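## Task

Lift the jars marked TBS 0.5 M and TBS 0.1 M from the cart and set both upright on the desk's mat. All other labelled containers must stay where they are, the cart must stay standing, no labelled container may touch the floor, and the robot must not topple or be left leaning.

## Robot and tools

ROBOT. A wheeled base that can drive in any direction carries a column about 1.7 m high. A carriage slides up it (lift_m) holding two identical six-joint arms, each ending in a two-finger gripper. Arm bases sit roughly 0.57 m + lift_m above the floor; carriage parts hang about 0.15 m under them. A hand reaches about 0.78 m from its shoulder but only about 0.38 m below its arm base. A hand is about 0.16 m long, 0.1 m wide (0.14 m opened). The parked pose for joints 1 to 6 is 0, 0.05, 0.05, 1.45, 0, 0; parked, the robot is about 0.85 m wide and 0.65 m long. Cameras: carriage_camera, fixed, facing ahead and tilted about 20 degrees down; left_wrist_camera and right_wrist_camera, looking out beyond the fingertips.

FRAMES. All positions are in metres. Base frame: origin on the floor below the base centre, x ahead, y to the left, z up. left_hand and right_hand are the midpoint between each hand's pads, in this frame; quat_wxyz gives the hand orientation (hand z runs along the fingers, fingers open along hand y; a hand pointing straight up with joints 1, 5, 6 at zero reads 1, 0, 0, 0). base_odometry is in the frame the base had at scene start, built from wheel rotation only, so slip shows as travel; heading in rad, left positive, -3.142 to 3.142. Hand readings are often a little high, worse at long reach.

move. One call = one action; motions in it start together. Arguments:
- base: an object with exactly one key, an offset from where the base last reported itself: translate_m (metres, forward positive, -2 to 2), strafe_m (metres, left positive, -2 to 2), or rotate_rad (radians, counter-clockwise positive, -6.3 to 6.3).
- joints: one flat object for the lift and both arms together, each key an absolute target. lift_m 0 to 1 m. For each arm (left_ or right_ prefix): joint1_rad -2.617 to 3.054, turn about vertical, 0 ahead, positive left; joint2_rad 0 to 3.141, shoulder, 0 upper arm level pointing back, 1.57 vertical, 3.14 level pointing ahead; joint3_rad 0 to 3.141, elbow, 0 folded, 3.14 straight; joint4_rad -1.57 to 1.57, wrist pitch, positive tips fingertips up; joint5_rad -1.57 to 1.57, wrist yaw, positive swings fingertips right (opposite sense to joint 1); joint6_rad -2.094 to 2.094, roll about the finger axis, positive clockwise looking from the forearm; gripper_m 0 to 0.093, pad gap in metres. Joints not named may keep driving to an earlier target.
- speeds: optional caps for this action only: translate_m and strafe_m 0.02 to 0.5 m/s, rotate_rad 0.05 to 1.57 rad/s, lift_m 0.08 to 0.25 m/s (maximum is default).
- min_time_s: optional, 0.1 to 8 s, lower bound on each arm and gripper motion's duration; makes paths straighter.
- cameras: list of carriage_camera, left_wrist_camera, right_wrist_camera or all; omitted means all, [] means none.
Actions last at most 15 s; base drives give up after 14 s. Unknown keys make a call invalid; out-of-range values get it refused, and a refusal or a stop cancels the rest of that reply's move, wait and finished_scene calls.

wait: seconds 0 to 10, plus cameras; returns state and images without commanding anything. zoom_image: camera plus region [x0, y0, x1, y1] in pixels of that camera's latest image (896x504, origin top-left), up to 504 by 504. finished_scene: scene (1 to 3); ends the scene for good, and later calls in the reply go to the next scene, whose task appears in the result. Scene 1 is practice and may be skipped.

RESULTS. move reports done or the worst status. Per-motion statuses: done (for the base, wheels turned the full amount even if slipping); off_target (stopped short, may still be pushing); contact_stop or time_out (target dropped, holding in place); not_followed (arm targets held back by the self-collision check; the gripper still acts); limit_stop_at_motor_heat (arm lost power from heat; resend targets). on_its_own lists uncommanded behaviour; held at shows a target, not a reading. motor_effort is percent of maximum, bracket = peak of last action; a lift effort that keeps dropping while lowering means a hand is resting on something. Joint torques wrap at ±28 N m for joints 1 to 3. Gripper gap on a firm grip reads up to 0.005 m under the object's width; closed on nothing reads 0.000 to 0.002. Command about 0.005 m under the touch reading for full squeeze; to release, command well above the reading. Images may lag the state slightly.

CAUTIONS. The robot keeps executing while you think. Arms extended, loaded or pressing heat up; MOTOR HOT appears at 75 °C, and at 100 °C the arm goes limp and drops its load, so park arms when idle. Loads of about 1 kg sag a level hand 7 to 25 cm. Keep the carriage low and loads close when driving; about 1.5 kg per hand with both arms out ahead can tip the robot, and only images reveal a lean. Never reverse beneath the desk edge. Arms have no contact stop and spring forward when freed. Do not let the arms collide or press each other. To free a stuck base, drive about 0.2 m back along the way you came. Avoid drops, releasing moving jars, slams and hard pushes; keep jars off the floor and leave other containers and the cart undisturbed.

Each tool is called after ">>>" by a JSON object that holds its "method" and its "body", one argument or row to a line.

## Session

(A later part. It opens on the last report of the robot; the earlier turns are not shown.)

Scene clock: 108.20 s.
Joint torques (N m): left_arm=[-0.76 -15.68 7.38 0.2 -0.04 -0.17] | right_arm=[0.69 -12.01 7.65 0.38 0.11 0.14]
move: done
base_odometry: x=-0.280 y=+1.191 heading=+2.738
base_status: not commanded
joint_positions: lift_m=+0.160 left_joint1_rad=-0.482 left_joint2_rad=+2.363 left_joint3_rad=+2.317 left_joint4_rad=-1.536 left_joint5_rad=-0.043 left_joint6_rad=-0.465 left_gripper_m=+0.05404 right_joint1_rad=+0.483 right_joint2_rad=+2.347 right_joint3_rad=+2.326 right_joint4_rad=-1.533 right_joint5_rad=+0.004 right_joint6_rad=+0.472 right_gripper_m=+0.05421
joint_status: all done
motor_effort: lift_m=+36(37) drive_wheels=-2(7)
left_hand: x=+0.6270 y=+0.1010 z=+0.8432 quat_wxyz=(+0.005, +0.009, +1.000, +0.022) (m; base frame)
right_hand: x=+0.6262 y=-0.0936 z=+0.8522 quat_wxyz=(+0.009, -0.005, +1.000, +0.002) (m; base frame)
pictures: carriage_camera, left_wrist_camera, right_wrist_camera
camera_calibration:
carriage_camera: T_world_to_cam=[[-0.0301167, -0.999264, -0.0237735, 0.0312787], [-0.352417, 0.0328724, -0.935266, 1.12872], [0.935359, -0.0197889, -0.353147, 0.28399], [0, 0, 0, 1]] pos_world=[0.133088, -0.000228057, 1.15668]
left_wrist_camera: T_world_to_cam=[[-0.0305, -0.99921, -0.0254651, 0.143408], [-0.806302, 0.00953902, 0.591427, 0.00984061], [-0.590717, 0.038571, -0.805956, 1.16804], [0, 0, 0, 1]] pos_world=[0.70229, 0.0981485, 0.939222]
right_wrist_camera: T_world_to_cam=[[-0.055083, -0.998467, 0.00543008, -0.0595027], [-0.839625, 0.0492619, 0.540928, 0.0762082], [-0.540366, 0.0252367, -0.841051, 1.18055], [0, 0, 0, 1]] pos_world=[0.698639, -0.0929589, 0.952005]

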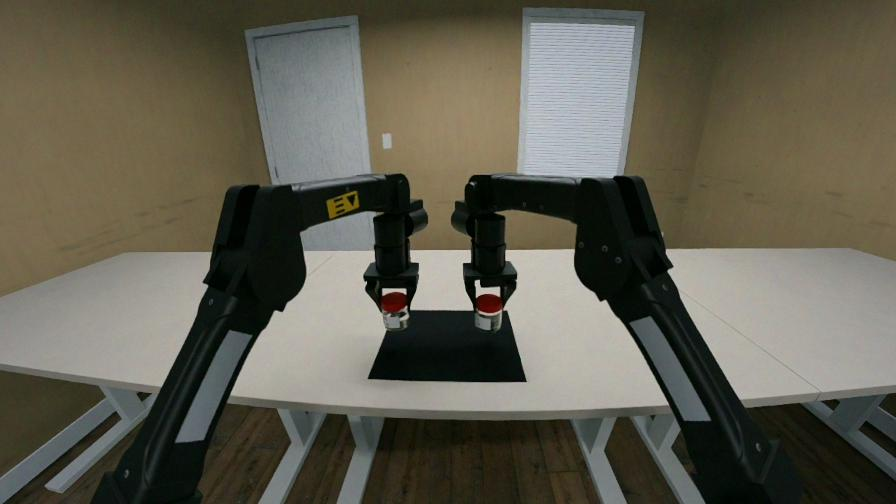

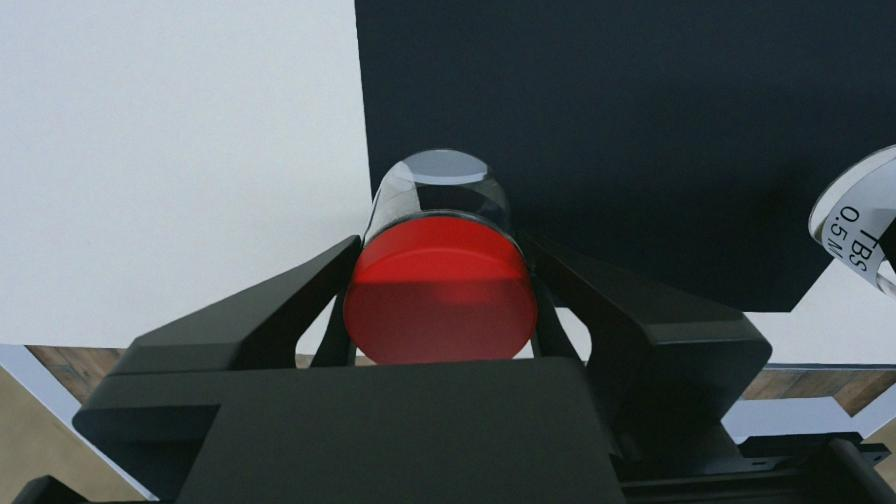

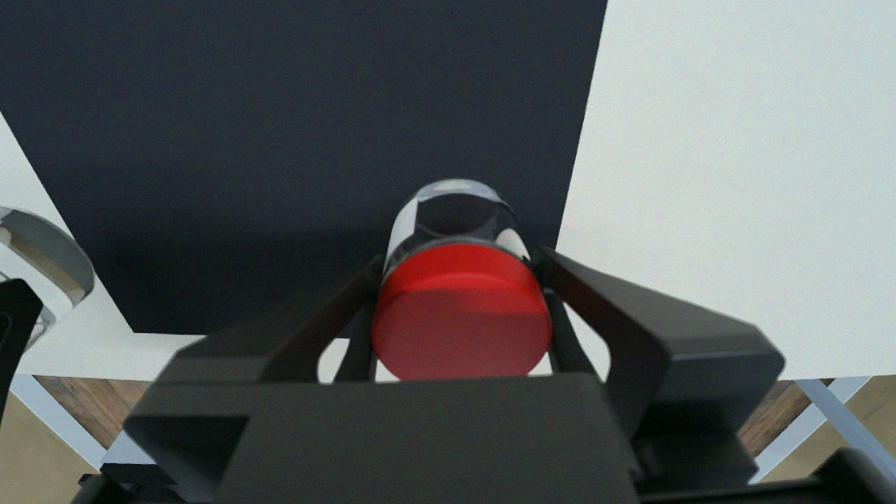

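>>> {"method": "move", "body": {
  "joints": {"lift_m":0.12,"left_joint1_rad":-0.505,"right_joint1_rad":0.51},
  "speeds": {"lift_m":0.08},
  "cameras": ["carriage_camera","right_wrist_camera"]
}}

>>> {"method": "zoom_image", "body": {
  "camera": "carriage_camera",
  "region": [340, 210, 560, 370]
}}

Scene clock: 109.87 s.
Joint torques (N m): left_arm=[-0.44 -15.82 7.41 0.2 -0.05 -0.17] | right_arm=[0.34 -12.15 7.53 0.38 0.11 0.15]
move: done
base_odometry: x=-0.280 y=+1.191 heading=+2.738
base_status: not commanded
joint_positions: lift_m=+0.120 left_joint1_rad=-0.503 left_joint2_rad=+2.364 left_joint3_rad=+2.317 left_joint4_rad=-1.536 left_joint5_rad=-0.043 left_joint6_rad=-0.465 left_gripper_m=+0.05404 right_joint1_rad=+0.510 right_joint2_rad=+2.348 right_joint3_rad=+2.327 right_joint4_rad=-1.534 right_joint5_rad=+0.004 right_joint6_rad=+0.472 right_gripper_m=+0.05421
joint_status: all done
motor_effort: lift_m=+36(37) drive_wheels=+7(8)
left_hand: x=+0.6225 y=+0.0926 z=+0.8030 quat_wxyz=(+0.005, +0.019, +1.000, +0.022) (m; base frame)
right_hand: x=+0.6202 y=-0.0826 z=+0.8121 quat_wxyz=(+0.008, -0.019, +1.000, +0.002) (m; base frame)
pictures: carriage_camera, right_wrist_camera
camera_calibration:
carriage_camera: T_world_to_cam=[[-0.0301167, -0.999264, -0.0237735, 0.0303289], [-0.352417, 0.0328724, -0.935266, 1.09135], [0.935359, -0.0197889, -0.353147, 0.269882], [0, 0, 0, 1]] pos_world=[0.133088, -0.000228057, 1.11673]
right_wrist_camera: T_world_to_cam=[[-0.0276378, -0.999601, 0.00582089, -0.0660779], [-0.840301, 0.0263865, 0.541478, 0.0904178], [-0.541415, 0.010074, -0.840695, 1.14243], [0, 0, 0, 1]] pos_world=[0.692681, -0.0799461, 0.911861]

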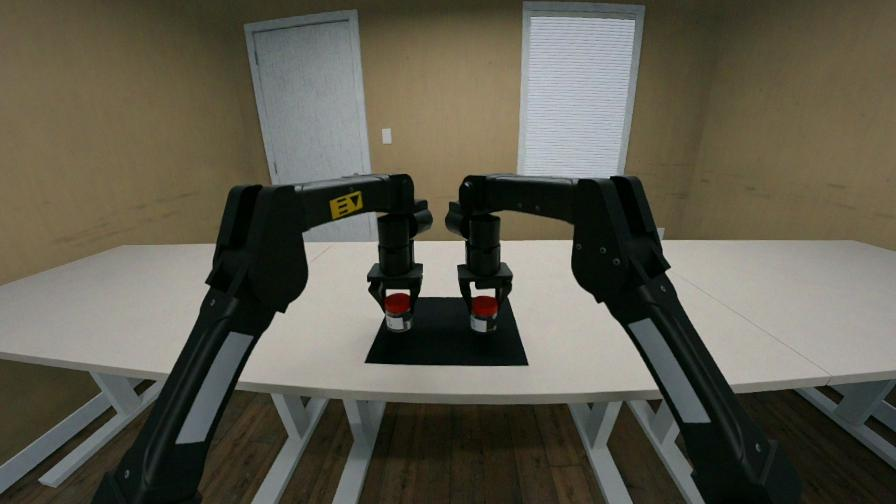

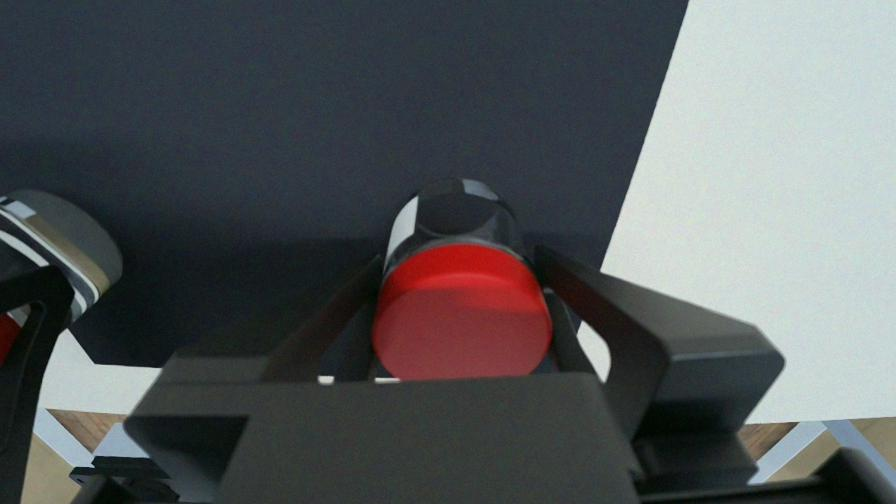

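Scaled by 2.291.

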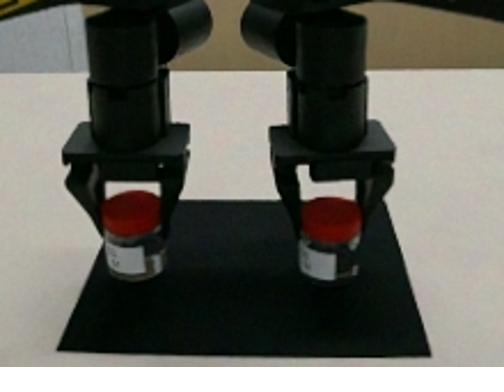

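>>> {"method": "move", "body": {
  "joints": {"lift_m":0.10},
  "speeds": {"lift_m":0.08},
  "cameras": []
}}

>>> {"method": "move", "body": {
  "joints": {"lift_m":0.085},
  "speeds": {"lift_m":0.08},
  "cameras": []
}}

>>> {"method": "move", "body": {
  "joints": {"lift_m":0.07},
  "speeds": {"lift_m":0.08},
  "cameras": ["carriage_camera"]
}}

>>> {"method": "zoom_image", "body": {
  "camera": "carriage_camera",
  "region": [340, 210, 560, 370]
}}

Scene clock: 111.53 s.
Joint torques (N m): left_arm=[-0.55 -14.56 6.32 0.34 -0.03 -0.17] | right_arm=[0.16 -9.98 5.11 0.76 0.1 0.14]
move: done
base_odometry: x=-0.280 y=+1.191 heading=+2.738
base_status: not commanded
joint_positions: lift_m=+0.101 left_joint1_rad=-0.503 left_joint2_rad=+2.353 left_joint3_rad=+2.331 left_joint4_rad=-1.548 left_joint5_rad=-0.043 left_joint6_rad=-0.465 left_gripper_m=+0.05404 right_joint1_rad=+0.510 right_joint2_rad=+2.326 right_joint3_rad=+2.356 right_joint4_rad=-1.556 right_joint5_rad=+0.004 right_joint6_rad=+0.472 right_gripper_m=+0.05421
joint_status: all done
motor_effort: lift_m=+32(32) drive_wheels=-2(8)
left_hand: x=+0.6225 y=+0.0926 z=+0.7913 quat_wxyz=(+0.010, +0.019, +1.000, +0.019) (m; base frame)
right_hand: x=+0.6199 y=-0.0830 z=+0.8090 quat_wxyz=(+0.020, -0.019, +1.000, +0.008) (m; base frame)
pictures: none
No camera images: "cameras" was empty.

Scene clock: 112.10 s.
Joint torques (N m): left_arm=[-0.58 -12.26 5.05 0.52 -0.04 -0.17] | right_arm=[0.2 -7.57 3.73 0.96 0.11 0.14]
move: done
base_odometry: x=-0.280 y=+1.191 heading=+2.738
base_status: not commanded
joint_positions: lift_m=+0.086 left_joint1_rad=-0.503 left_joint2_rad=+2.328 left_joint3_rad=+2.345 left_joint4_rad=-1.560 left_joint5_rad=-0.043 left_joint6_rad=-0.465 left_gripper_m=+0.05404 right_joint1_rad=+0.510 right_joint2_rad=+2.301 right_joint3_rad=+2.370 right_joint4_rad=-1.568 right_joint5_rad=+0.005 right_joint6_rad=+0.472 right_gripper_m=+0.05421
joint_status: all done
motor_effort: lift_m=+30(30) drive_wheels=-2(3)
left_hand: x=+0.6222 y=+0.0928 z=+0.7910 quat_wxyz=(+0.023, +0.019, +0.999, +0.013) (m; base frame)
right_hand: x=+0.6192 y=-0.0835 z=+0.8086 quat_wxyz=(+0.033, -0.019, +0.999, +0.015) (m; base frame)
pictures: none
No camera images: "cameras" was empty.

Scene clock: 112.67 s.
Joint torques (N m): left_arm=[-0.58 -9.18 3.92 0.67 -0.03 -0.17] | right_arm=[0.2 -5.05 2.47 1.14 0.08 0.14]
move: done
base_odometry: x=-0.280 y=+1.191 heading=+2.738
base_status: not commanded
joint_positions: lift_m=+0.071 left_joint1_rad=-0.503 left_joint2_rad=+2.301 left_joint3_rad=+2.359 left_joint4_rad=-1.570 left_joint5_rad=-0.045 left_joint6_rad=-0.465 left_gripper_m=+0.05404 right_joint1_rad=+0.510 right_joint2_rad=+2.276 right_joint3_rad=+2.384 right_joint4_rad=-1.575 right_joint5_rad=+0.008 right_joint6_rad=+0.472 right_gripper_m=+0.05421
joint_status: all done
motor_effort: lift_m=+28(29) drive_wheels=-2(3)
left_hand: x=+0.6219 y=+0.0933 z=+0.7908 quat_wxyz=(+0.036, +0.018, +0.999, +0.006) (m; base frame)
right_hand: x=+0.6192 y=-0.0841 z=+0.8080 quat_wxyz=(+0.048, -0.019, +0.998, +0.021) (m; base frame)
pictures: carriage_camera
camera_calibration:
carriage_camera: T_world_to_cam=[[-0.0301167, -0.999264, -0.0237735, 0.0291559], [-0.352417, 0.0328724, -0.935266, 1.0452], [0.935359, -0.0197889, -0.353147, 0.252457], [0, 0, 0, 1]] pos_world=[0.133088, -0.000228057, 1.06739]

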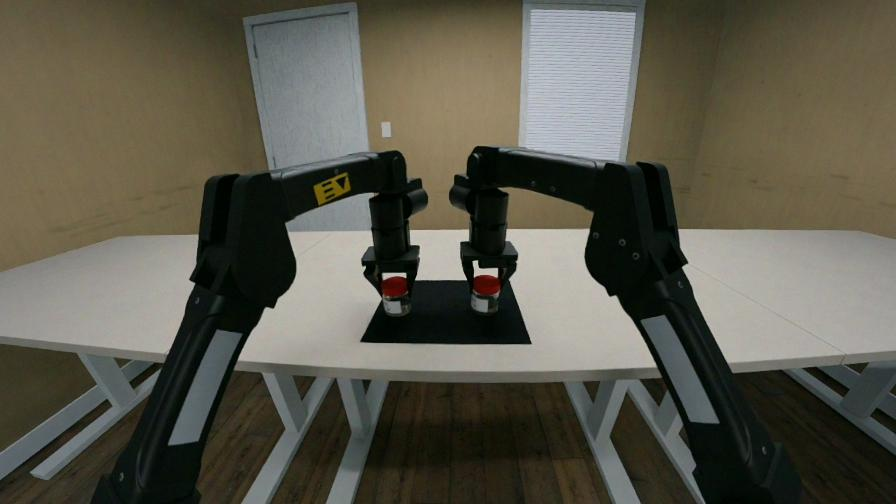

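Scaled by 2.291.

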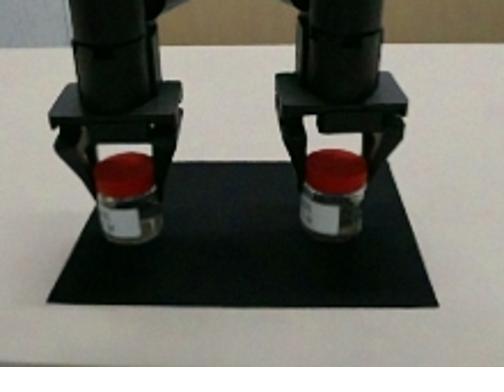

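>>> {"method": "move", "body": {
  "joints": {"lift_m":0.1},
  "speeds": {"lift_m":0.08},
  "cameras": []
}}

>>> {"method": "move", "body": {
  "joints": {"left_gripper_m":0.075,"right_gripper_m":0.075},
  "min_time_s": 1,
  "cameras": []
}}

>>> {"method": "move", "body": {
  "joints": {"lift_m":0.3},
  "cameras": ["carriage_camera"]
}}

>>> {"method": "finished_scene", "body": {
  "scene": 1
}}

Scene clock: 114.93 s.
Joint torques (N m): left_arm=[-0.55 -14.65 4.93 0.33 -0.03 -0.16] | right_arm=[0.24 -9.44 5.22 0.78 0.07 0.14]
move: done
base_odometry: x=-0.280 y=+1.191 heading=+2.738
base_status: not commanded
joint_positions: lift_m=+0.100 left_joint1_rad=-0.503 left_joint2_rad=+2.350 left_joint3_rad=+2.348 left_joint4_rad=-1.552 left_joint5_rad=-0.045 left_joint6_rad=-0.466 left_gripper_m=+0.05404 right_joint1_rad=+0.510 right_joint2_rad=+2.320 right_joint3_rad=+2.354 right_joint4_rad=-1.554 right_joint5_rad=+0.008 right_joint6_rad=+0.472 right_gripper_m=+0.05421
joint_status: all done
motor_effort: lift_m=+43(45) drive_wheels=+7(7)
left_hand: x=+0.6245 y=+0.0919 z=+0.7958 quat_wxyz=(+0.018, +0.019, +1.000, +0.016) (m; base frame)
right_hand: x=+0.6204 y=-0.0834 z=+0.8102 quat_wxyz=(+0.024, -0.019, +0.999, +0.009) (m; base frame)
pictures: none
No camera images: "cameras" was empty.

Scene clock: 116.23 s.
Joint torques (N m): left_arm=[-0.59 -14.41 4.85 0.41 -0.02 -0.16] | right_arm=[0.23 -10.74 5.91 0.65 0.08 0.15]
move: done
base_odometry: x=-0.280 y=+1.191 heading=+2.738
base_status: not commanded
joint_positions: lift_m=+0.100 left_joint1_rad=-0.503 left_joint2_rad=+2.350 left_joint3_rad=+2.348 left_joint4_rad=-1.552 left_joint5_rad=-0.045 left_joint6_rad=-0.466 left_gripper_m=+0.07496 right_joint1_rad=+0.510 right_joint2_rad=+2.334 right_joint3_rad=+2.346 right_joint4_rad=-1.552 right_joint5_rad=+0.008 right_joint6_rad=+0.472 right_gripper_m=+0.07490
joint_status: all done
motor_effort: lift_m=+43(43) drive_wheels=+7(7)
left_hand: x=+0.6246 y=+0.0918 z=+0.7958 quat_wxyz=(+0.018, +0.019, +1.000, +0.016) (m; base frame)
right_hand: x=+0.6197 y=-0.0838 z=+0.8022 quat_wxyz=(+0.015, -0.019, +1.000, +0.004) (m; base frame)
pictures: none
No camera images: "cameras" was empty.

Scene clock: 117.57 s.
Joint torques (N m): left_arm=[-0.61 -15.04 4.71 0.36 -0.03 -0.17] | right_arm=[0.13 -11.7 6.45 0.56 0.08 0.14]
move: done
base_odometry: x=-0.280 y=+1.191 heading=+2.738
base_status: not commanded
joint_positions: lift_m=+0.300 left_joint1_rad=-0.503 left_joint2_rad=+2.357 left_joint3_rad=+2.348 left_joint4_rad=-1.548 left_joint5_rad=-0.045 left_joint6_rad=-0.466 left_gripper_m=+0.07496 right_joint1_rad=+0.510 right_joint2_rad=+2.345 right_joint3_rad=+2.339 right_joint4_rad=-1.548 right_joint5_rad=+0.008 right_joint6_rad=+0.472 right_gripper_m=+0.07490
joint_status: all done
motor_effort: lift_m=+42(51) drive_wheels=+7(7)
left_hand: x=+0.6254 y=+0.0913 z=+0.9929 quat_wxyz=(+0.017, +0.019, +1.000, +0.017) (m; base frame)
right_hand: x=+0.6196 y=-0.0839 z=+0.9959 quat_wxyz=(+0.010, -0.019, +1.000, +0.001) (m; base frame)
pictures: carriage_camera
camera_calibration:
carriage_camera: T_world_to_cam=[[-0.0301167, -0.999264, -0.0237735, 0.0345954], [-0.352417, 0.0328724, -0.935266, 1.2592], [0.935359, -0.0197889, -0.353147, 0.333259], [0, 0, 0, 1]] pos_world=[0.133088, -0.000228057, 1.2962]

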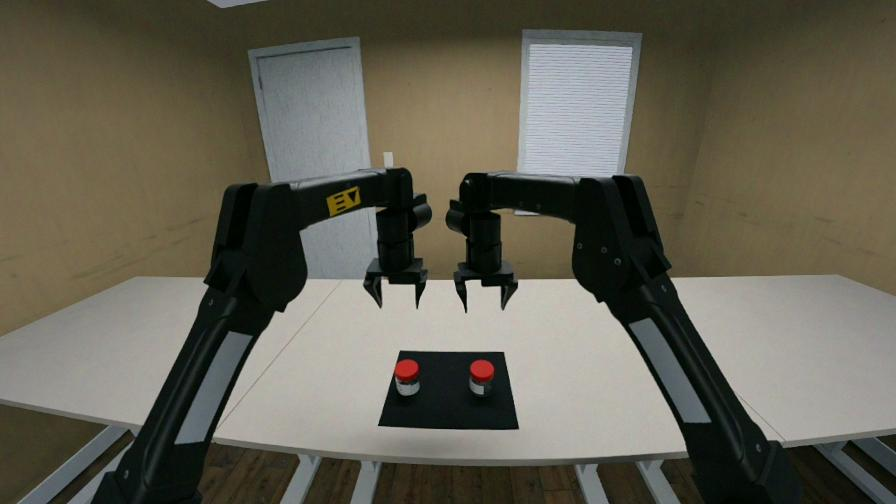

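The scene is finished: the task was done.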